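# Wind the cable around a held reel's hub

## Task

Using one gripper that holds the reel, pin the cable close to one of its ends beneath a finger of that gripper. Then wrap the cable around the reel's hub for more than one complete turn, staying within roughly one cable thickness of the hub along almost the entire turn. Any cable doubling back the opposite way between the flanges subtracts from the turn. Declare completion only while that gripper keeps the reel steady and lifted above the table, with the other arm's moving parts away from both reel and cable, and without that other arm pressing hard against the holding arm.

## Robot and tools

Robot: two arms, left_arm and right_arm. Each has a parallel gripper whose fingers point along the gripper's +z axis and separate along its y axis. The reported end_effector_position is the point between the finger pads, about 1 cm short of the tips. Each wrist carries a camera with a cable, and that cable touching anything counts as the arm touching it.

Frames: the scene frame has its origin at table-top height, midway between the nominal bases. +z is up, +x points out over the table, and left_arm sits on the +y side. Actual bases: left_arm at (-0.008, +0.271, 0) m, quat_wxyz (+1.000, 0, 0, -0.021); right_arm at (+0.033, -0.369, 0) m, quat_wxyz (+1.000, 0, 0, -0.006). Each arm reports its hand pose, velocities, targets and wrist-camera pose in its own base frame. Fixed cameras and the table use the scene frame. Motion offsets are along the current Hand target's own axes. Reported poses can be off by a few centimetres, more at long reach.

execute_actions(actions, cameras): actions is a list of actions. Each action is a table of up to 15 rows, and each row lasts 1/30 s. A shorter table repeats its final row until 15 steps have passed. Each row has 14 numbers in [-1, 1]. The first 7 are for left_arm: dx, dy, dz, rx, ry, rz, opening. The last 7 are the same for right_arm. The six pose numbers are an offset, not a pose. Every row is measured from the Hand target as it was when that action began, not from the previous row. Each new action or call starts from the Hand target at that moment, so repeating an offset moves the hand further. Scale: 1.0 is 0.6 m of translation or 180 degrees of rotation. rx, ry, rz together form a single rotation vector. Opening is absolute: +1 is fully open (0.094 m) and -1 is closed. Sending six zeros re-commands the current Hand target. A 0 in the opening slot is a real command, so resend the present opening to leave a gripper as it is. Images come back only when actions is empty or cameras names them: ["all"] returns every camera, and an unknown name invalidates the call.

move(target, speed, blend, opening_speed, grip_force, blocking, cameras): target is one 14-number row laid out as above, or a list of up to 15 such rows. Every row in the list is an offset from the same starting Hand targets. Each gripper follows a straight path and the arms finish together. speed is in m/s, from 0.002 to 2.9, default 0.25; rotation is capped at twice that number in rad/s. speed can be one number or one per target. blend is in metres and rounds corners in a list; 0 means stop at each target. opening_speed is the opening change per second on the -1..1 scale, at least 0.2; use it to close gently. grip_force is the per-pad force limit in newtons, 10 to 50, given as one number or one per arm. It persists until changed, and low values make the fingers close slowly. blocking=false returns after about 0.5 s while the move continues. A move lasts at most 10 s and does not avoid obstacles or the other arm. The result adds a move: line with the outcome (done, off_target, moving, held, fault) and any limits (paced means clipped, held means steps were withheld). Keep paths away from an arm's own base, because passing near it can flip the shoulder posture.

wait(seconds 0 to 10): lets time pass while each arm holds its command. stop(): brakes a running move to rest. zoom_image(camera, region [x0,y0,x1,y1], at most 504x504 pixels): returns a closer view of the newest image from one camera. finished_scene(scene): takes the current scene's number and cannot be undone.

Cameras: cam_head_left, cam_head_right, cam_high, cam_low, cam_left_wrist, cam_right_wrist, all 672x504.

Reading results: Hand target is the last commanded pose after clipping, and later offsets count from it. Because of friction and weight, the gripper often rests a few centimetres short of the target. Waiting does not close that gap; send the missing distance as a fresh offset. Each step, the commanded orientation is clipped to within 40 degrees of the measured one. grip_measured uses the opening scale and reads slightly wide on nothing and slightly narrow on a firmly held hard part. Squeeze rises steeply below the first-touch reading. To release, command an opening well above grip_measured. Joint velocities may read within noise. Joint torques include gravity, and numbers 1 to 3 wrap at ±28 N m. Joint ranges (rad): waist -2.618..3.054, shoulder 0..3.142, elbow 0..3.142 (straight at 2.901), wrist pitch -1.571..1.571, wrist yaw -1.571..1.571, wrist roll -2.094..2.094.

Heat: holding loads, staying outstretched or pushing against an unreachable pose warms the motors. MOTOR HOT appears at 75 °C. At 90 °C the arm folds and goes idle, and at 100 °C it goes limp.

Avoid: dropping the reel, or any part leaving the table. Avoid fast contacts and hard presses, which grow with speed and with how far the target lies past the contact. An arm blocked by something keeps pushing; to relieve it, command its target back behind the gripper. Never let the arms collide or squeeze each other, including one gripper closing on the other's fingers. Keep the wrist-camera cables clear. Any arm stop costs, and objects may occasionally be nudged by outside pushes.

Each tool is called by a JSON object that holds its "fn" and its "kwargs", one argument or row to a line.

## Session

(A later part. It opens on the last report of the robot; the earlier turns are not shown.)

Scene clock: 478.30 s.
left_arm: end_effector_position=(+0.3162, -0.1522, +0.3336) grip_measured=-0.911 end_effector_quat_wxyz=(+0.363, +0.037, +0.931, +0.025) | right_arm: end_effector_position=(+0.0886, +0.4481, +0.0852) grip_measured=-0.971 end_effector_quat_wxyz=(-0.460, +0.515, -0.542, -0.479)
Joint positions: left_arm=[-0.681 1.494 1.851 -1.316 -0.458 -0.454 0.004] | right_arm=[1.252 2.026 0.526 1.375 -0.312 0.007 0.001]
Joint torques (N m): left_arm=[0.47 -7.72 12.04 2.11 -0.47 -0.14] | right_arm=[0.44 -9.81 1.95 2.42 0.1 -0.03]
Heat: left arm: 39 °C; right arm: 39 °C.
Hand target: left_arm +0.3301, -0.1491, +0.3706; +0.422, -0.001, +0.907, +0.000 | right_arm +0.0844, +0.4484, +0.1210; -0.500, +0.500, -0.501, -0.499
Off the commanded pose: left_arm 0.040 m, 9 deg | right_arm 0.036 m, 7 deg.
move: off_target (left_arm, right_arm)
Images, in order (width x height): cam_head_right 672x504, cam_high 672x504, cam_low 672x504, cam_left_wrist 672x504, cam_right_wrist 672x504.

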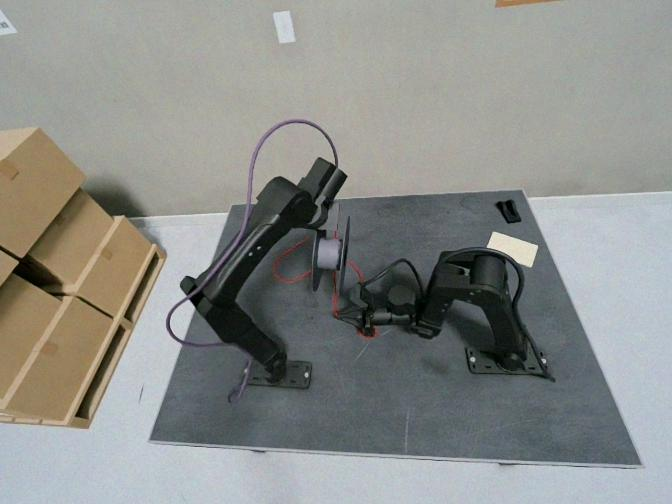

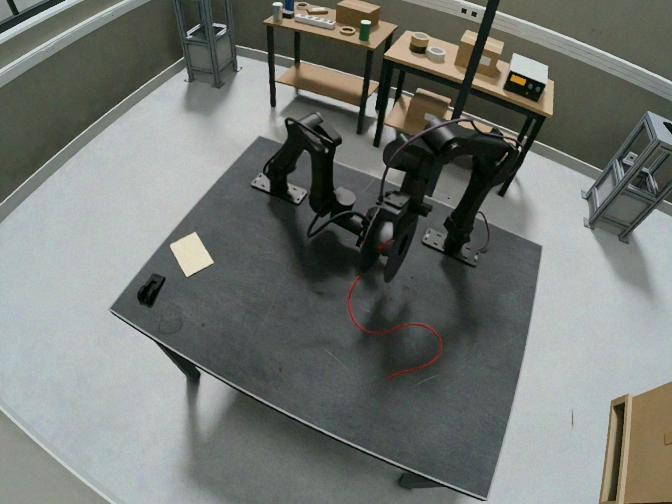

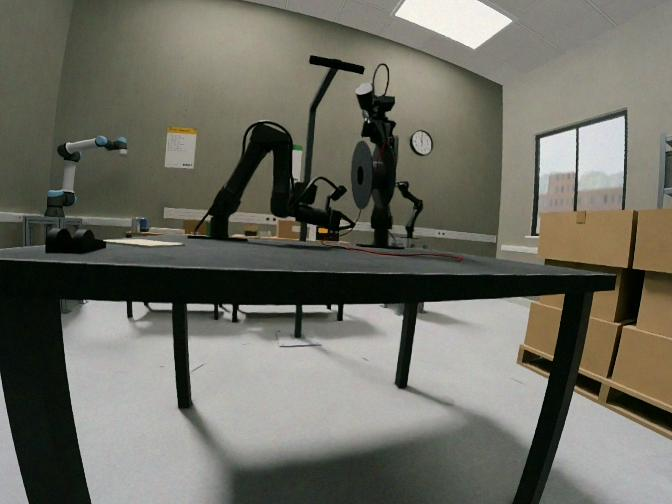

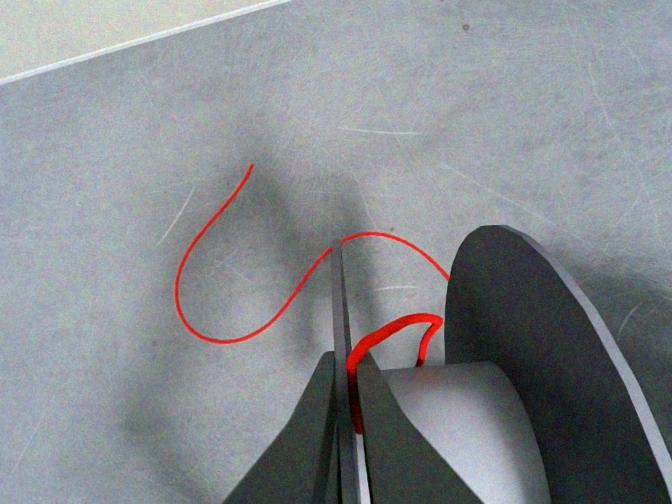

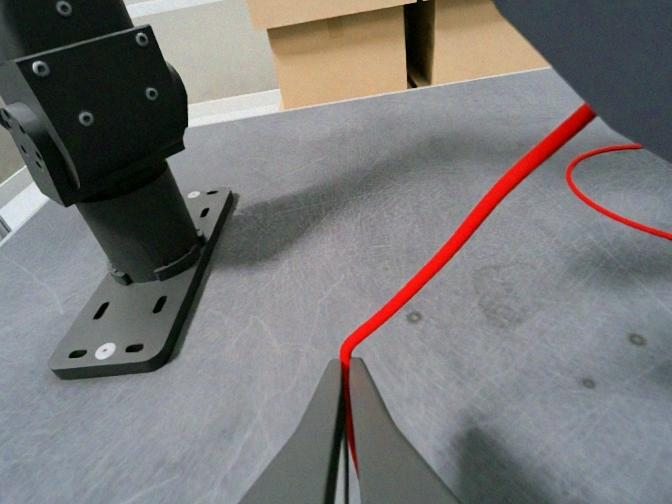

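{"fn": "execute_actions", "kwargs": {
  "actions": []
}}

{"fn": "zoom_image", "kwargs": {
  "camera": "cam_high",
  "region": [250, 120, 510, 330]
}}

{"fn": "zoom_image", "kwargs": {
  "camera": "cam_low",
  "region": [250, 80, 470, 280]
}}

Scene clock: 479.30 s.
left_arm: end_effector_position=(+0.3162, -0.1522, +0.3336) grip_measured=-0.911 end_effector_quat_wxyz=(+0.363, +0.037, +0.931, +0.025) | right_arm: end_effector_position=(+0.0886, +0.4481, +0.0852) grip_measured=-0.971 end_effector_quat_wxyz=(-0.460, +0.515, -0.542, -0.479)
Joint positions: left_arm=[-0.681 1.494 1.851 -1.316 -0.458 -0.454 0.004] | right_arm=[1.252 2.026 0.526 1.375 -0.312 0.007 0.001]
Joint velocities: within noise
Joint torques (N m): left_arm=[0.47 -7.71 12.03 2.11 -0.47 -0.14] | right_arm=[0.61 -9.88 2.14 2.45 0.09 -0.03]
Motor temperatures (°C): left_arm=[26 36 39 39 25 27 30] | right_arm=[28 38 37 39 27 28 30]
Heat: left arm: 39 °C; right arm: 39 °C.
Hand target: left_arm +0.3301, -0.1491, +0.3706; +0.422, -0.001, +0.907, +0.000 | right_arm +0.0844, +0.4484, +0.1210; -0.500, +0.500, -0.501, -0.499
Tool commands: left_gripper/opening=-1.0 right_gripper/opening=-1.0
Off the commanded pose: left_arm 0.040 m, 9 deg | right_arm 0.036 m, 7 deg.

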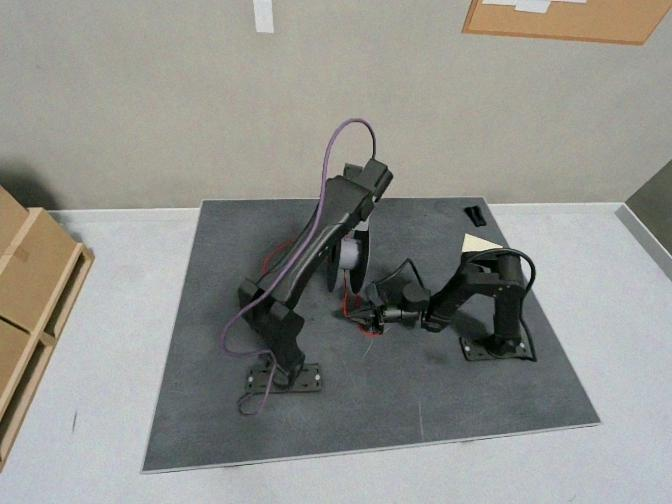

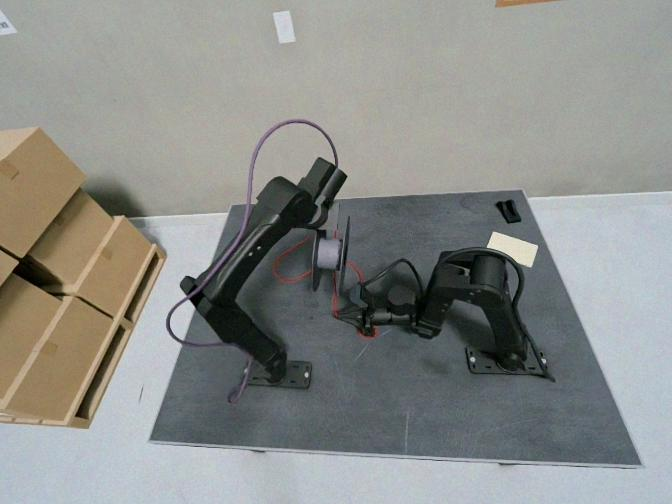

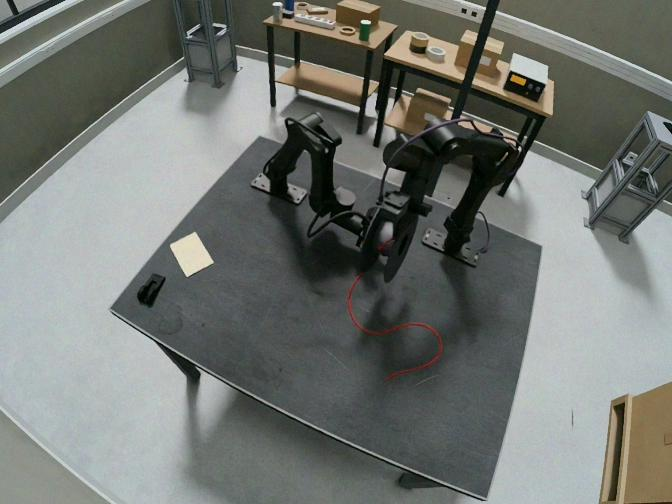

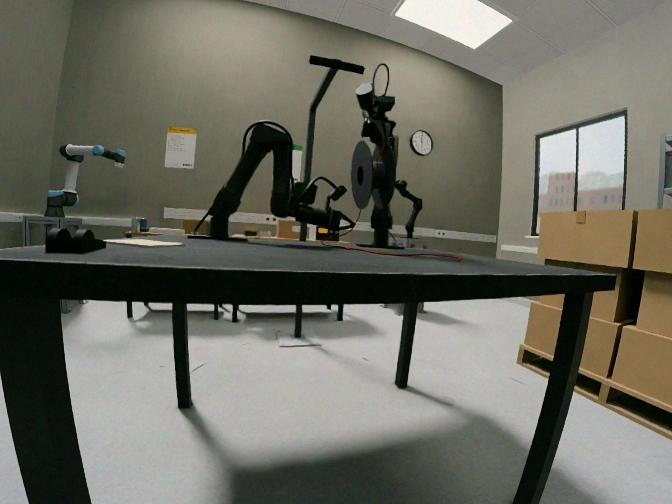

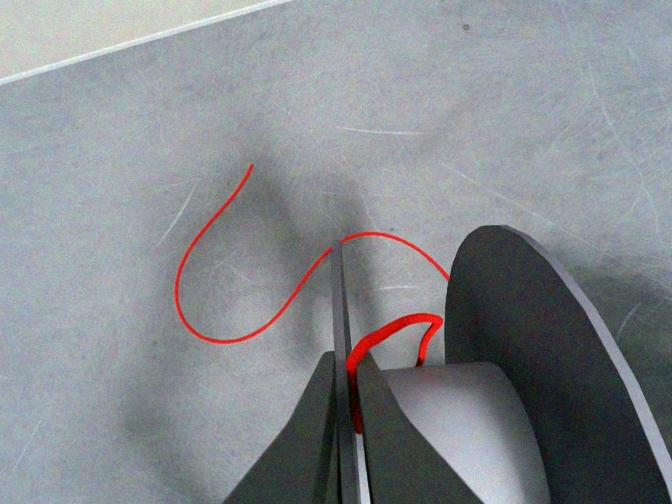

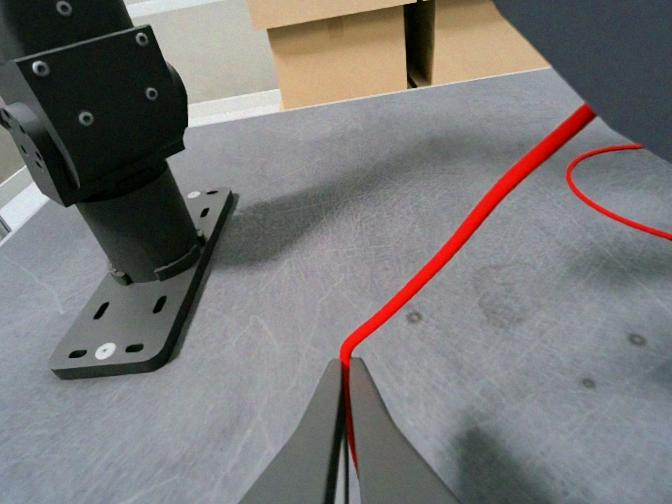

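Scaled by 1.938.

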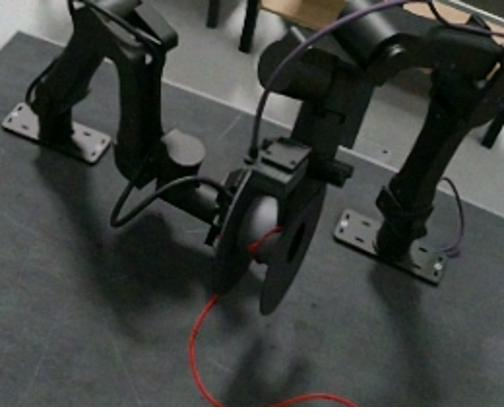

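Scaled by 2.291.

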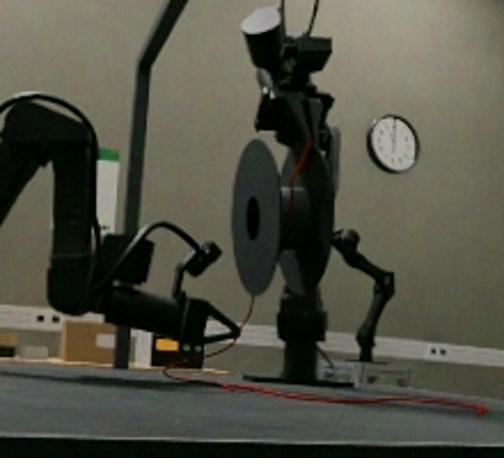

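{"fn": "move", "kwargs": {
  "target": [
    [0,0,0,0,0,0,-1,0,0.08,0.0,0,0,0,-1],
    [0,0,0,0,0,0,-1,0,0.0,0.0,0,0,0,-0.3],
    [0,0,0,0,0,0,-1,0,0,-0.2,0,0,0,-0.3]
  ],
  "opening_speed": 1,
  "speed": 0.15,
  "cameras": ["all"]
}}

{"fn": "zoom_image", "kwargs": {
  "camera": "cam_high",
  "region": [250, 180, 510, 390]
}}

{"fn": "zoom_image", "kwargs": {
  "camera": "cam_low",
  "region": [250, 80, 470, 280]
}}

{"fn": "zoom_image", "kwargs": {
  "camera": "cam_head_left",
  "region": [240, 180, 440, 350]
}}

Scene clock: 485.87 s.
left_arm: end_effector_position=(+0.3162, -0.1522, +0.3336) grip_measured=-0.911 end_effector_quat_wxyz=(+0.363, +0.036, +0.931, +0.025) | right_arm: end_effector_position=(+0.0837, +0.3225, +0.0682) grip_measured=-0.302 end_effector_quat_wxyz=(+0.411, -0.520, +0.590, +0.461)
Joint positions: left_arm=[-0.681 1.494 1.851 -1.316 -0.458 -0.456 0.004] | right_arm=[1.053 1.73 0.076 1.38 -0.497 -0.013 0.033]
Joint torques (N m): left_arm=[0.49 -7.73 12.03 2.11 -0.48 -0.14] | right_arm=[-0.4 -6.22 1.44 3.24 -0.2 -0.14]
Heat: left arm: 39 °C; right arm: 42 °C.
Hand target: left_arm +0.3301, -0.1491, +0.3706; +0.422, -0.001, +0.907, +0.000 | right_arm +0.0842, +0.3284, +0.1212; +0.500, -0.500, +0.501, +0.499
Off the commanded pose: left_arm 0.040 m, 9 deg | right_arm 0.053 m, 15 deg.
joint sent to its limit (right arm) — joint 4 (wrist pitch), upper limit. The joint targets are off in position and orientation.
move: off_target (left_arm, right_arm); target 2's new opening was sent with right_arm's hand 0.033 m and 7 deg from that target

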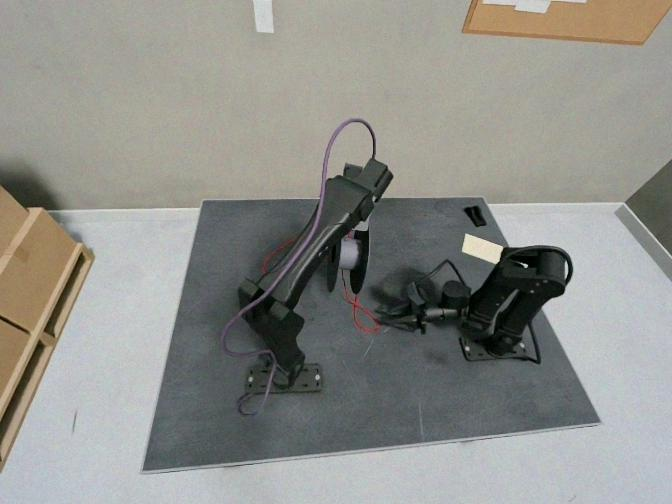

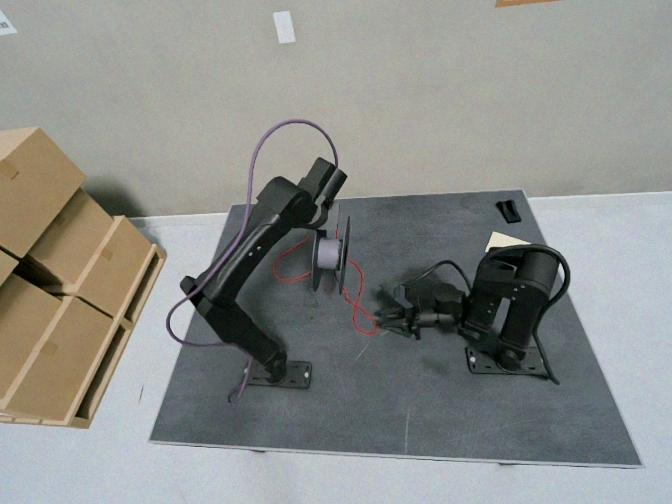

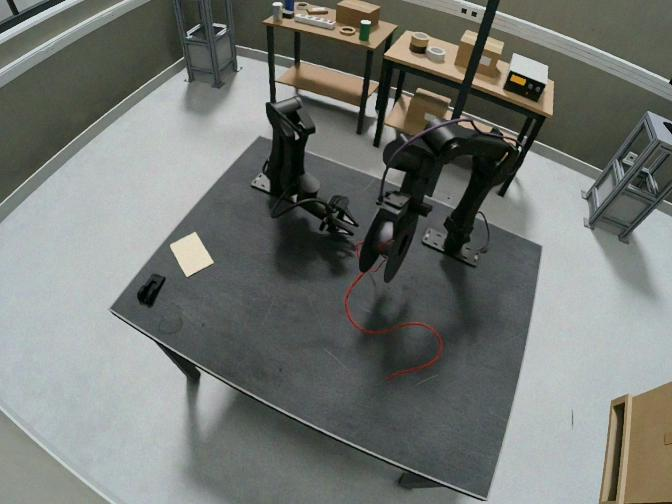

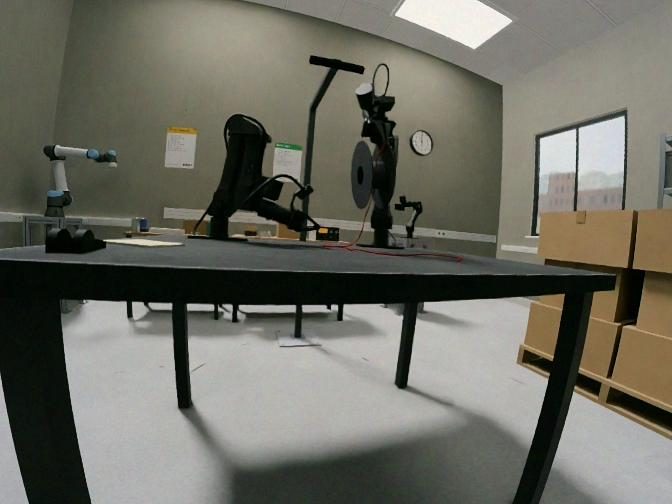

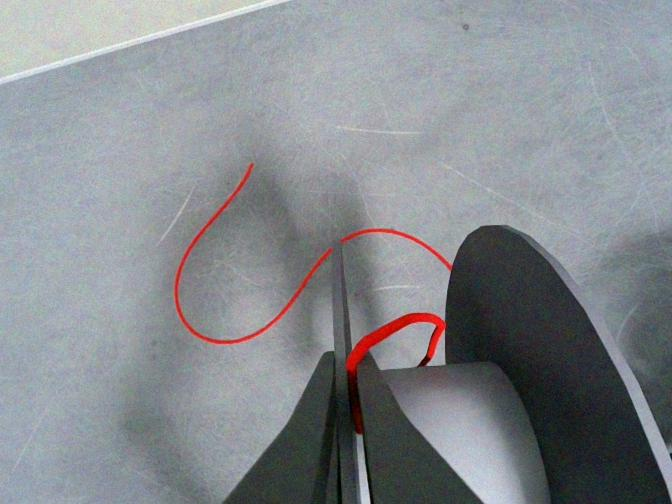

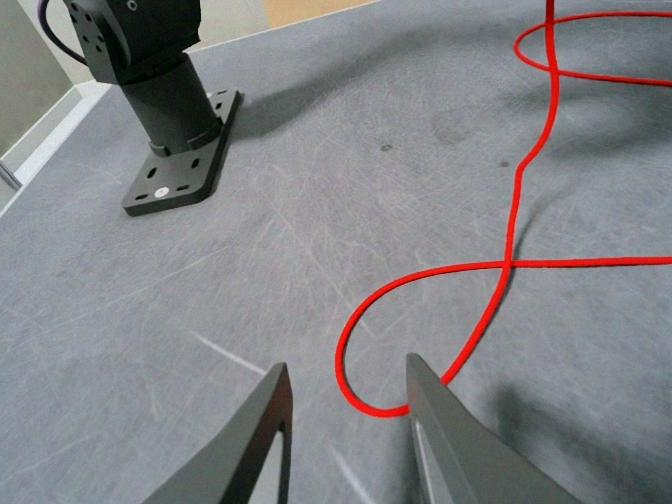

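Scaled by 1.938.

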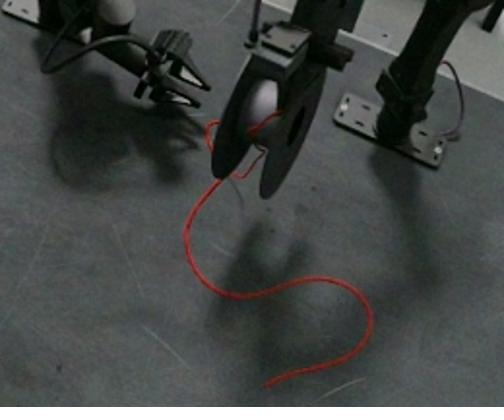

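Scaled by 2.291.

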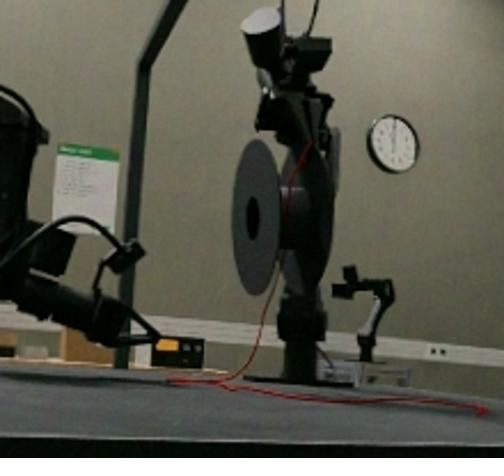

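Scaled by 2.520.

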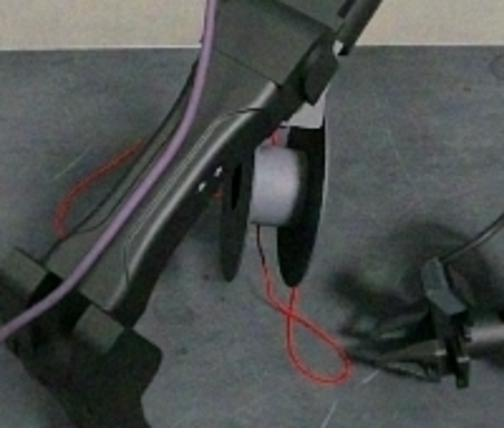

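{"fn": "move", "kwargs": {
  "target": [
    [0,0,0,0,0,0,-1,-0.1,0,-0.17,0,0,0,-0.3],
    [0,0,0,0,0,0,-1,-0.16,-0.38,-0.15,0.45,0.26,0.26,0]
  ],
  "cameras": ["cam_right_wrist","cam_high","cam_head_left"]
}}

Scene clock: 495.07 s.
left_arm: end_effector_position=(+0.3162, -0.1522, +0.3336) grip_measured=-0.911 end_effector_quat_wxyz=(+0.363, +0.036, +0.931, +0.025) | right_arm: end_effector_position=(+0.3013, +0.2437, +0.2004) grip_measured=-0.002 end_effector_quat_wxyz=(+0.235, -0.018, +0.972, +0.006)
Joint positions: left_arm=[-0.681 1.494 1.851 -1.316 -0.458 -0.456 0.004] | right_arm=[0.829 1.696 1.641 -1.166 0.33 0.734 0.047]
Joint torques (N m): left_arm=[0.49 -7.72 12.03 2.11 -0.47 -0.13] | right_arm=[-0.35 -6.34 11.64 0.47 0.49 0.12]
Heat: left arm: 39 °C; right arm: 39 °C.
Hand target: left_arm +0.3301, -0.1491, +0.3706; +0.422, -0.001, +0.907, +0.000 | right_arm +0.3120, +0.2381, +0.2172; +0.258, +0.001, +0.966, -0.002
Off the commanded pose: left_arm 0.040 m, 9 deg | right_arm 0.021 m, 4 deg.
move: off_target (left_arm, right_arm); target 2's new opening was sent with right_arm's hand 0.021 m and 4 deg from that target
Images, in order (width x height): cam_head_left 672x504, cam_high 672x504, cam_right_wrist 672x504.

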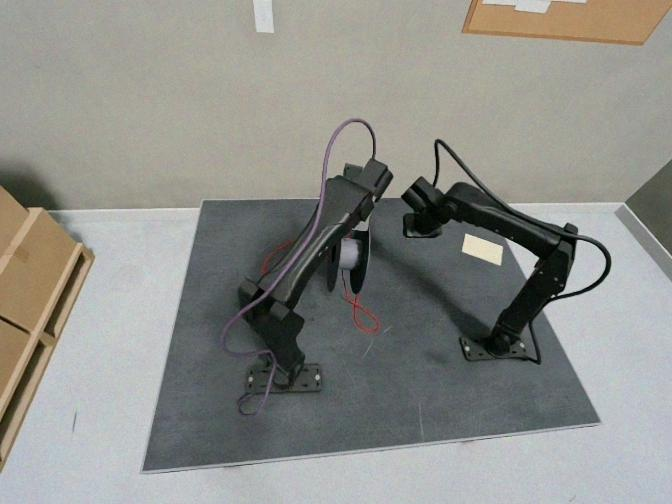

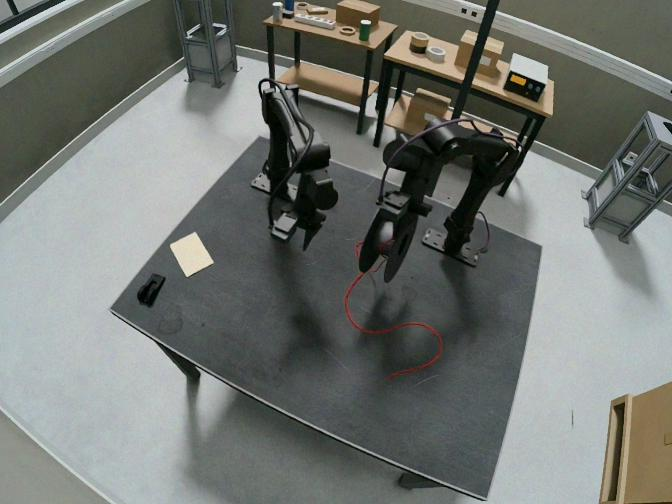

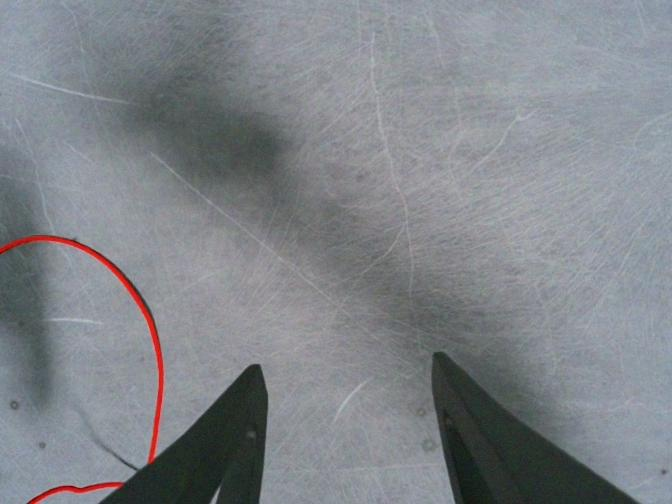

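{"fn": "move", "kwargs": {
  "target": [0,0,0,0,0,0,-1,0.175,0.087,0.063,-0.242,0.157,0.065,-0.2],
  "cameras": ["cam_right_wrist","cam_high","cam_low"]
}}

Scene clock: 499.00 s.
left_arm: end_effector_position=(+0.3162, -0.1522, +0.3336) grip_measured=-0.911 end_effector_quat_wxyz=(+0.363, +0.036, +0.931, +0.025) | right_arm: end_effector_position=(+0.2358, +0.2855, +0.1167) grip_measured=-0.198 end_effector_quat_wxyz=(-0.021, +0.015, +0.937, +0.347)
Joint positions: left_arm=[-0.681 1.494 1.851 -1.316 -0.458 -0.456 0.004] | right_arm=[0.605 1.575 1.073 -0.64 -0.586 0.768 0.038]
Joint torques (N m): left_arm=[0.44 -7.72 12.01 2.12 -0.48 -0.14] | right_arm=[-0.58 -8.76 5.15 1.28 -0.39 -0.01]
Heat: left arm: 39 °C; right arm: 38 °C.
Hand target: left_arm +0.3301, -0.1491, +0.3706; +0.422, -0.001, +0.907, +0.000 | right_arm +0.2400, +0.2903, +0.1320; +0.001, +0.002, +0.926, +0.379
Off the commanded pose: left_arm 0.040 m, 9 deg | right_arm 0.017 m, 5 deg.
move: off_target (left_arm, right_arm)
Images, in order (width x height): cam_high 672x504, cam_low 672x504, cam_right_wrist 672x504.

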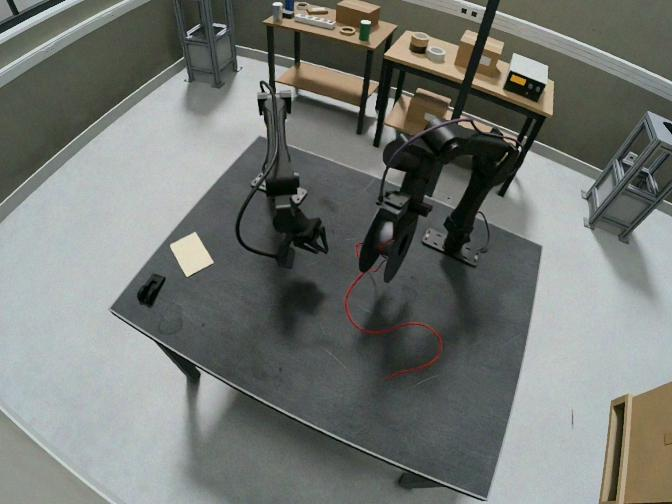

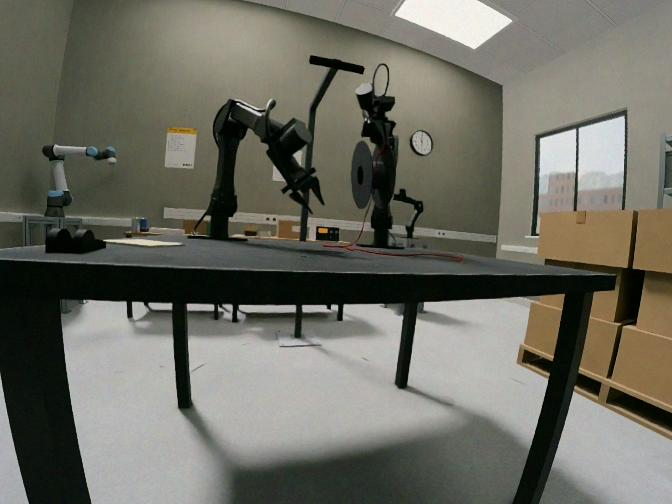

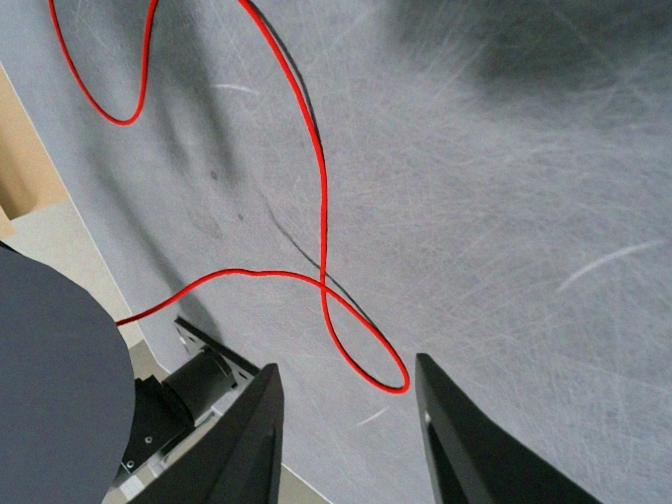

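{"fn": "move", "kwargs": {
  "target": [0,0,0,0,0,0,-1,0,0.025,0.181,0,0,0,-0.6],
  "speed": 0.15,
  "cameras": ["cam_right_wrist","cam_high","cam_low"]
}}

Scene clock: 501.43 s.
left_arm: end_effector_position=(+0.3162, -0.1522, +0.3336) grip_measured=-0.911 end_effector_quat_wxyz=(+0.363, +0.036, +0.931, +0.025) | right_arm: end_effector_position=(+0.2260, +0.3674, +0.0559) grip_measured=-0.598 end_effector_quat_wxyz=(-0.028, +0.009, +0.933, +0.358)
Joint positions: left_arm=[-0.681 1.494 1.851 -1.316 -0.458 -0.456 0.004] | right_arm=[0.809 1.818 1.059 -0.264 -0.517 0.976 0.019]
Joint torques (N m): left_arm=[0.47 -7.69 12.01 2.11 -0.48 -0.14] | right_arm=[0.08 -7.39 7.35 1.42 -0.03 -0.01]
Heat: left arm: 39 °C; right arm: 38 °C.
Hand target: left_arm +0.3301, -0.1491, +0.3706; +0.422, -0.001, +0.907, +0.000 | right_arm +0.2405, +0.3771, +0.0650; +0.001, +0.002, +0.926, +0.379
Off the commanded pose: left_arm 0.040 m, 9 deg | right_arm 0.020 m, 4 deg.
move: off_target (left_arm, right_arm)
Images, in order (width x height): cam_high 672x504, cam_low 672x504, cam_right_wrist 672x504.

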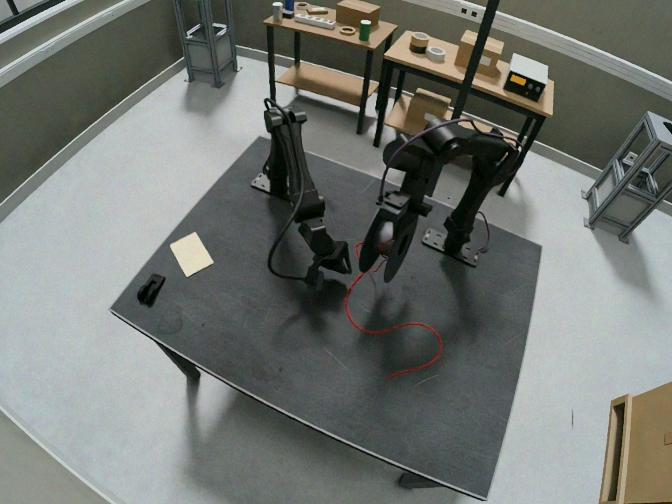

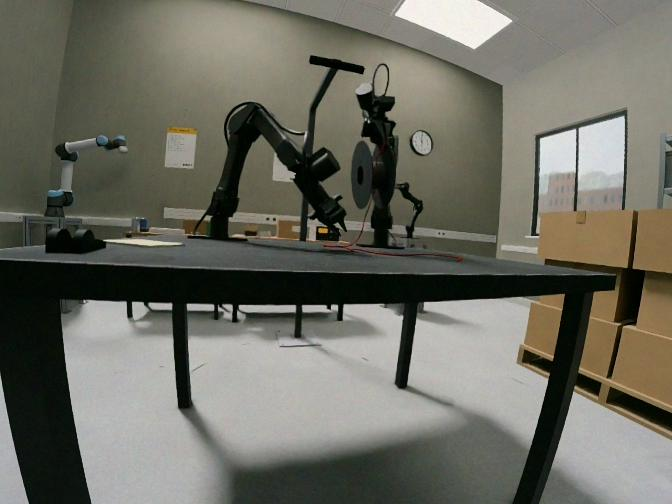

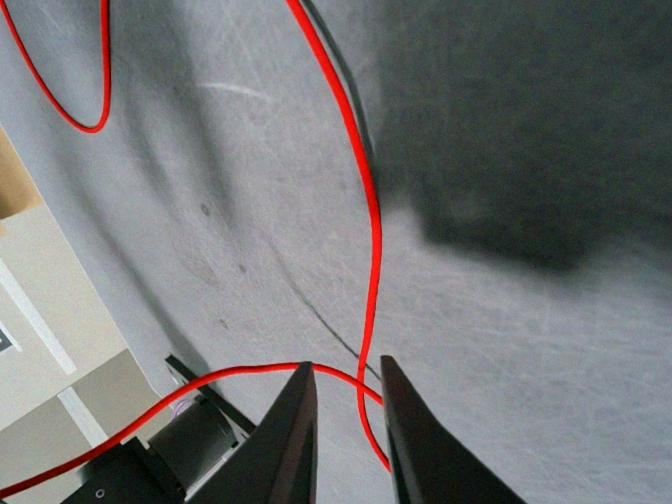

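{"fn": "move", "kwargs": {
  "target": [
    [0,0,0,0,0,0,-1,-0.05,-0.018,-0.02,0,0,0,-0.6],
    [0,0,0,0,0,0,-1,-0.05,-0.018,0.075,0,0,0,-0.6]
  ],
  "speed": 0.12,
  "cameras": ["cam_right_wrist"]
}}

Scene clock: 503.90 s.
left_arm: end_effector_position=(+0.3162, -0.1522, +0.3336) grip_measured=-0.911 end_effector_quat_wxyz=(+0.363, +0.036, +0.931, +0.025) | right_arm: end_effector_position=(+0.2549, +0.3877, +0.0179) grip_measured=-0.599 end_effector_quat_wxyz=(-0.026, +0.010, +0.931, +0.364)
Joint positions: left_arm=[-0.681 1.494 1.851 -1.316 -0.458 -0.456 0.004] | right_arm=[0.789 2.008 1.142 -0.153 -0.531 0.964 0.019]
Joint torques (N m): left_arm=[0.46 -7.72 12.04 2.11 -0.48 -0.14] | right_arm=[0.53 -7.47 9.83 1.25 -0.07 0.02]
Heat: left arm: 39 °C; right arm: 38 °C.
Hand target: left_arm +0.3301, -0.1491, +0.3706; +0.422, -0.001, +0.907, +0.000 | right_arm +0.2707, +0.4008, +0.0254; +0.001, +0.002, +0.926, +0.379
Off the commanded pose: left_arm 0.040 m, 9 deg | right_arm 0.022 m, 4 deg.
move: off_target (left_arm, right_arm)
Images, in order (width x height): cam_right_wrist 672x504.

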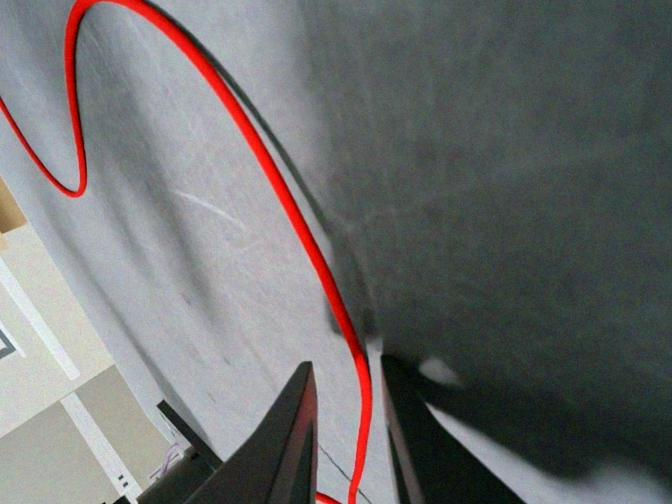

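{"fn": "move", "kwargs": {
  "target": [0,0,0,0,0,0,-1,0,0,0.012,0,0,0,-1],
  "opening_speed": 0.4,
  "speed": 0.05,
  "cameras": ["cam_right_wrist"]
}}

Scene clock: 505.50 s.
left_arm: end_effector_position=(+0.3162, -0.1522, +0.3336) grip_measured=-0.911 end_effector_quat_wxyz=(+0.363, +0.036, +0.931, +0.025) | right_arm: end_effector_position=(+0.2588, +0.3903, +0.0124) grip_measured=-0.989 end_effector_quat_wxyz=(-0.025, +0.014, +0.931, +0.365)
Joint positions: left_arm=[-0.681 1.494 1.851 -1.316 -0.458 -0.456 0.004] | right_arm=[0.787 2.032 1.151 -0.133 -0.53 0.973 0.001]
Joint torques (N m): left_arm=[0.49 -7.72 12.04 2.11 -0.47 -0.14] | right_arm=[0.44 -7.84 9.47 1.22 0 0.01]
Heat: left arm: 39 °C; right arm: 38 °C.
Hand target: left_arm +0.3301, -0.1491, +0.3706; +0.422, -0.001, +0.907, +0.000 | right_arm +0.2707, +0.4059, +0.0203; +0.001, +0.002, +0.926, +0.379
Off the commanded pose: left_arm 0.040 m, 9 deg | right_arm 0.021 m, 4 deg.
move: off_target (left_arm, right_arm)
Images, in order (width x height): cam_right_wrist 672x504.

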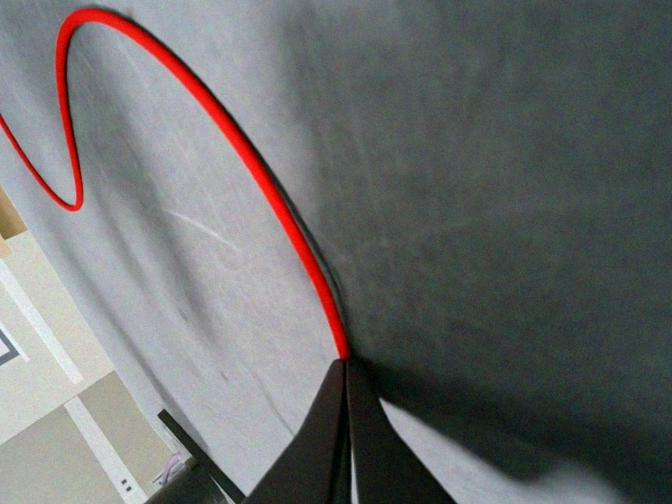

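{"fn": "move", "kwargs": {
  "target": [
    [0,0,0,0,0,0,-1,0,0,-0.03,0,0,0,-0.7],
    [0,0,0,0,0,0,-1,0,-0.005,0.026,0,0,0,-0.7],
    [0,0,0,0,0,0,-1,0,-0.005,0.026,0,0,0,-1]
  ],
  "opening_speed": 0.5,
  "speed": 0.05,
  "cameras": ["cam_right_wrist"]
}}

Scene clock: 508.97 s.
left_arm: end_effector_position=(+0.3162, -0.1522, +0.3336) grip_measured=-0.911 end_effector_quat_wxyz=(+0.363, +0.036, +0.931, +0.025) | right_arm: end_effector_position=(+0.2653, +0.4074, +0.0120) grip_measured=-0.993 end_effector_quat_wxyz=(-0.014, +0.005, +0.923, +0.386)
Joint positions: left_arm=[-0.681 1.494 1.851 -1.316 -0.458 -0.456 0.004] | right_arm=[0.801 2.074 1.178 -0.059 -0.536 0.987 0]
Joint torques (N m): left_arm=[0.49 -7.72 12.01 2.11 -0.48 -0.14] | right_arm=[0.66 -7.35 8.31 1.01 0.07 -0.01]
Heat: left arm: 39 °C; right arm: 38 °C.
Hand target: left_arm +0.3301, -0.1491, +0.3706; +0.422, -0.001, +0.907, +0.000 | right_arm +0.2708, +0.4146, +0.0070; +0.001, +0.002, +0.926, +0.379
Off the commanded pose: left_arm 0.040 m, 9 deg | right_arm 0.010 m, 2 deg.
move: off_target (left_arm); target 3's new opening was sent with right_arm's hand 0.012 m and 2 deg from that target
Images, in order (width x height): cam_right_wrist 672x504.

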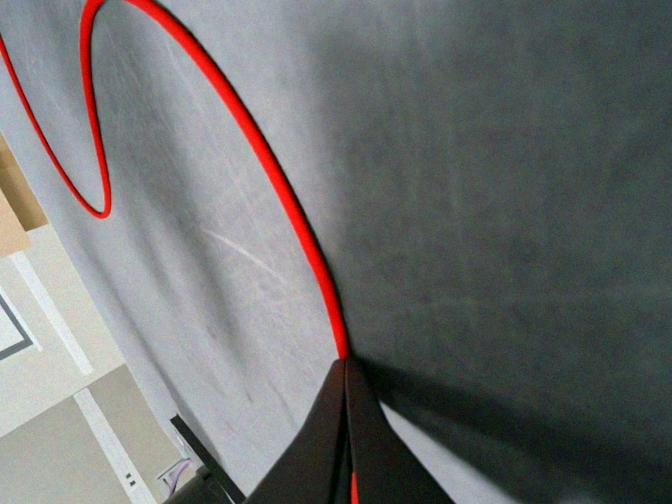

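{"fn": "move", "kwargs": {
  "target": [0,0,0,0,0,0,-1,0,0.05,-0.1,0,0,0,-1],
  "speed": 0.1,
  "cameras": ["cam_right_wrist"]
}}

Scene clock: 510.87 s.
left_arm: end_effector_position=(+0.3162, -0.1522, +0.3336) grip_measured=-0.911 end_effector_quat_wxyz=(+0.363, +0.036, +0.931, +0.025) | right_arm: end_effector_position=(+0.2586, +0.3871, +0.0389) grip_measured=-0.993 end_effector_quat_wxyz=(-0.027, +0.019, +0.932, +0.360)
Joint positions: left_arm=[-0.681 1.494 1.851 -1.316 -0.458 -0.456 0.004] | right_arm=[0.784 1.969 1.19 -0.245 -0.525 0.976 0]
Joint torques (N m): left_arm=[0.49 -7.72 12.03 2.11 -0.48 -0.13] | right_arm=[-0.32 -12.26 10.7 0.62 -0.14 -0.2]
Heat: left arm: 39 °C; right arm: 38 °C.
Hand target: left_arm +0.3301, -0.1491, +0.3706; +0.422, -0.001, +0.907, +0.000 | right_arm +0.2706, +0.3940, +0.0709; +0.001, +0.002, +0.926, +0.379
Off the commanded pose: left_arm 0.040 m, 9 deg | right_arm 0.035 m, 4 deg.
move: off_target (left_arm, right_arm)
Images, in order (width x height): cam_right_wrist 672x504.

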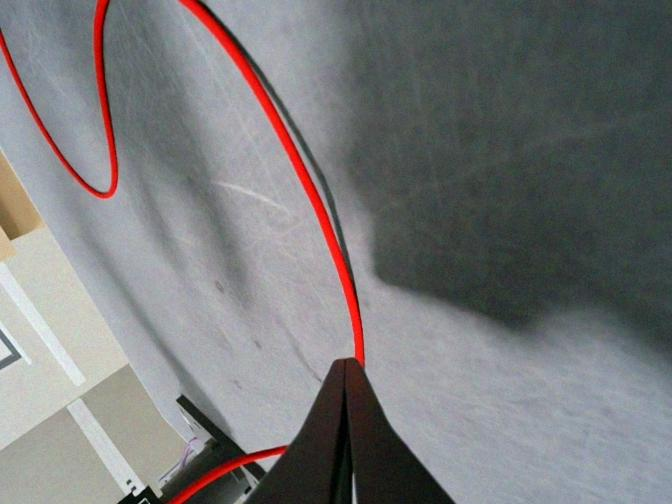

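{"fn": "move", "kwargs": {
  "target": [
    [0,0,0,0,0,0,-1,0,0,0.03,0,0,0,-0.6],
    [0,0,0,0,0,0,-1,0,-0.05,0.112,0,0,0,-0.65]
  ],
  "opening_speed": 1,
  "speed": 0.06,
  "cameras": ["cam_right_wrist"]
}}

Scene clock: 514.40 s.
left_arm: end_effector_position=(+0.3162, -0.1522, +0.3336) grip_measured=-0.911 end_effector_quat_wxyz=(+0.363, +0.036, +0.931, +0.025) | right_arm: end_effector_position=(+0.2705, +0.4176, +0.0174) grip_measured=-0.649 end_effector_quat_wxyz=(-0.003, +0.001, +0.918, +0.395)
Joint positions: left_arm=[-0.681 1.494 1.851 -1.316 -0.458 -0.456 0.004] | right_arm=[0.81 2.086 1.204 -0.037 -0.528 0.995 0.017]
Joint torques (N m): left_arm=[0.47 -7.72 12.04 2.11 -0.48 -0.13] | right_arm=[0.42 -7.05 6.84 1.06 0.05 -0.01]
Heat: left arm: 39 °C; right arm: 38 °C.
Hand target: left_arm +0.3301, -0.1491, +0.3706; +0.422, -0.001, +0.907, +0.000 | right_arm +0.2708, +0.4197, +0.0019; +0.001, +0.002, +0.926, +0.379
Off the commanded pose: left_arm 0.040 m, 9 deg | right_arm 0.016 m, 2 deg.
move: off_target (left_arm, right_arm); target 2's new opening was sent with right_arm's hand 0.016 m and 2 deg from that target
Images, in order (width x height): cam_right_wrist 672x504.

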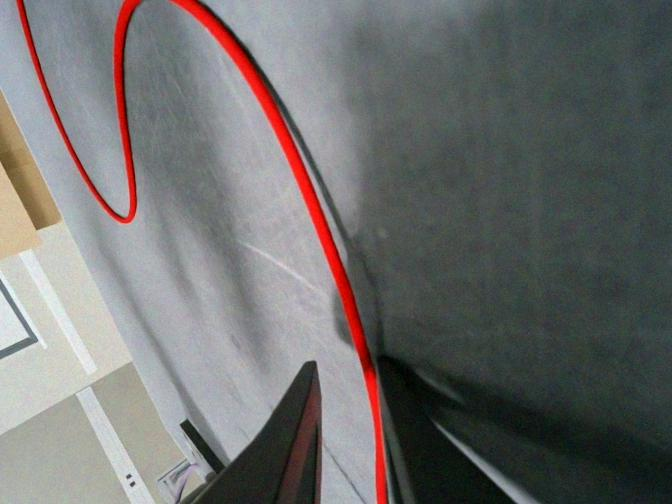

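{"fn": "move", "kwargs": {
  "target": [
    [0,0,0,0,0,0,-1,0,0,0.01,0,0,0,-0.82],
    [0,0,0,0,0,0,-1,0,-0.01,0.02,0,0,0,-0.88],
    [0,0,0,0,0,0,-1,0,-0.01,0.025,0,0,0,-1]
  ],
  "opening_speed": 0.5,
  "speed": 0.05,
  "cameras": ["cam_right_wrist"]
}}

Scene clock: 519.37 s.
left_arm: end_effector_position=(+0.3162, -0.1522, +0.3336) grip_measured=-0.911 end_effector_quat_wxyz=(+0.363, +0.036, +0.931, +0.025) | right_arm: end_effector_position=(+0.2739, +0.4270, +0.0110) grip_measured=-0.992 end_effector_quat_wxyz=(+0.006, -0.003, +0.912, +0.410)
Joint positions: left_arm=[-0.681 1.494 1.851 -1.316 -0.458 -0.456 0.004] | right_arm=[0.818 2.123 1.204 0.041 -0.53 1.005 0]
Joint torques (N m): left_arm=[0.5 -7.73 12.03 2.12 -0.48 -0.13] | right_arm=[0.79 -6.58 7.08 0.78 0.11 -0.01]
Heat: left arm: 39 °C; right arm: 38 °C.
Hand target: left_arm +0.3301, -0.1491, +0.3706; +0.422, -0.001, +0.907, +0.000 | right_arm +0.2709, +0.4259, -0.0130; +0.001, +0.002, +0.926, +0.379
Off the commanded pose: left_arm 0.040 m, 9 deg | right_arm 0.024 m, 4 deg.
move: off_target (left_arm, right_arm); target 2's new opening was sent with right_arm's hand 0.024 m and 4 deg from that target; target 3's new opening was sent with right_arm's hand 0.026 m and 4 deg from that target
Images, in order (width x height): cam_right_wrist 672x504.

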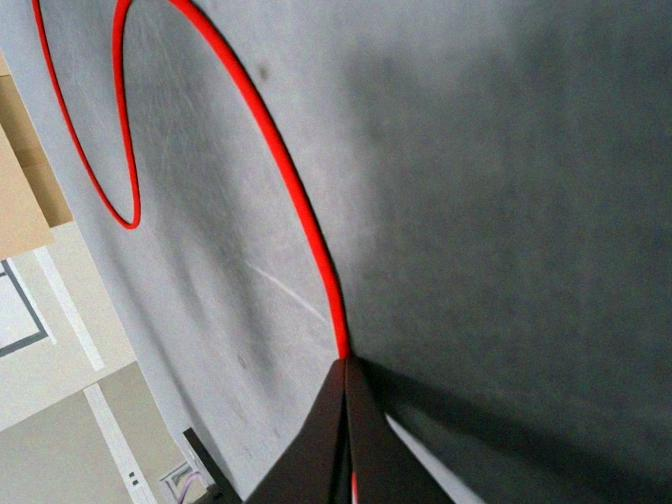

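{"fn": "move", "kwargs": {
  "target": [
    [0,0,0,0,0,0,-1,-0.033,0.02,-0.151,0,0,0,-0.9],
    [0,0,0,0,0,0,-1,-0.033,0.02,-0.151,0.15,0,0,-0.6]
  ],
  "speed": 0.12,
  "cameras": ["cam_right_wrist","cam_high","cam_low"]
}}

Scene clock: 524.83 s.
left_arm: end_effector_position=(+0.3162, -0.1522, +0.3336) grip_measured=-0.911 end_effector_quat_wxyz=(+0.363, +0.036, +0.931, +0.025) | right_arm: end_effector_position=(+0.2818, +0.3645, +0.0504) grip_measured=-0.602 end_effector_quat_wxyz=(-0.013, +0.009, +0.989, +0.149)
Joint positions: left_arm=[-0.681 1.494 1.851 -1.316 -0.458 -0.456 0.004] | right_arm=[0.826 2.135 1.694 -0.923 -0.218 0.867 0.019]
Joint torques (N m): left_arm=[0.46 -7.71 12.03 2.11 -0.48 -0.13] | right_arm=[0.44 -9.4 11.43 0.27 0.11 -0.05]
Heat: left arm: 39 °C; right arm: 38 °C.
Hand target: left_arm +0.3301, -0.1491, +0.3706; +0.422, -0.001, +0.907, +0.000 | right_arm +0.2903, +0.3709, +0.0601; +0.001, +0.002, +0.988, +0.152
Off the commanded pose: left_arm 0.040 m, 9 deg | right_arm 0.014 m, 2 deg.
move: off_target (left_arm, right_arm); target 2's new opening was sent with right_arm's hand 0.014 m and 2 deg from that target
Images, in order (width x height): cam_high 672x504, cam_low 672x504, cam_right_wrist 672x504.

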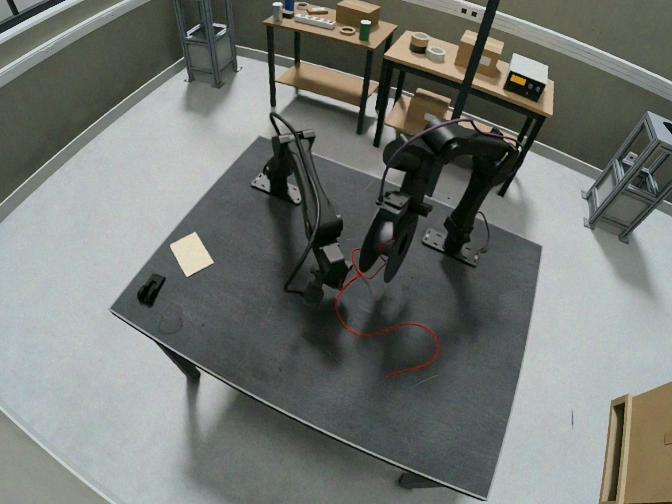

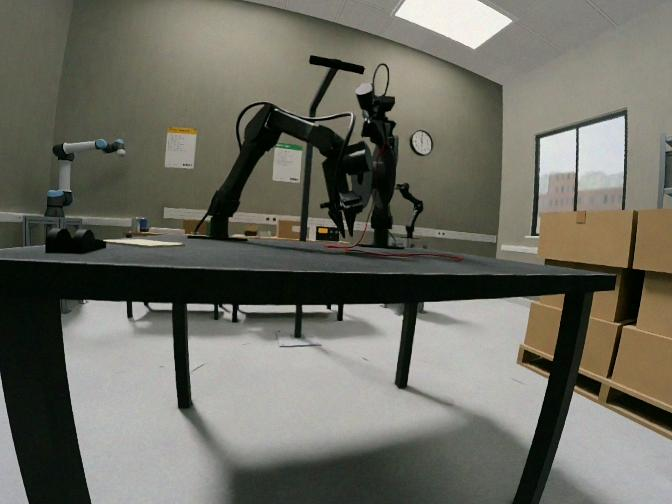

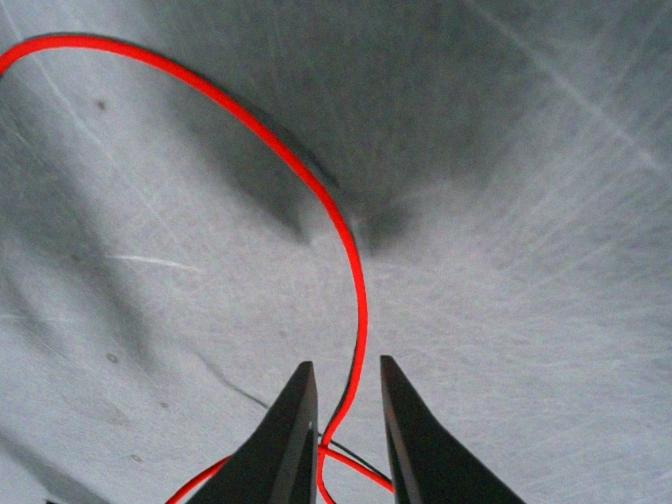

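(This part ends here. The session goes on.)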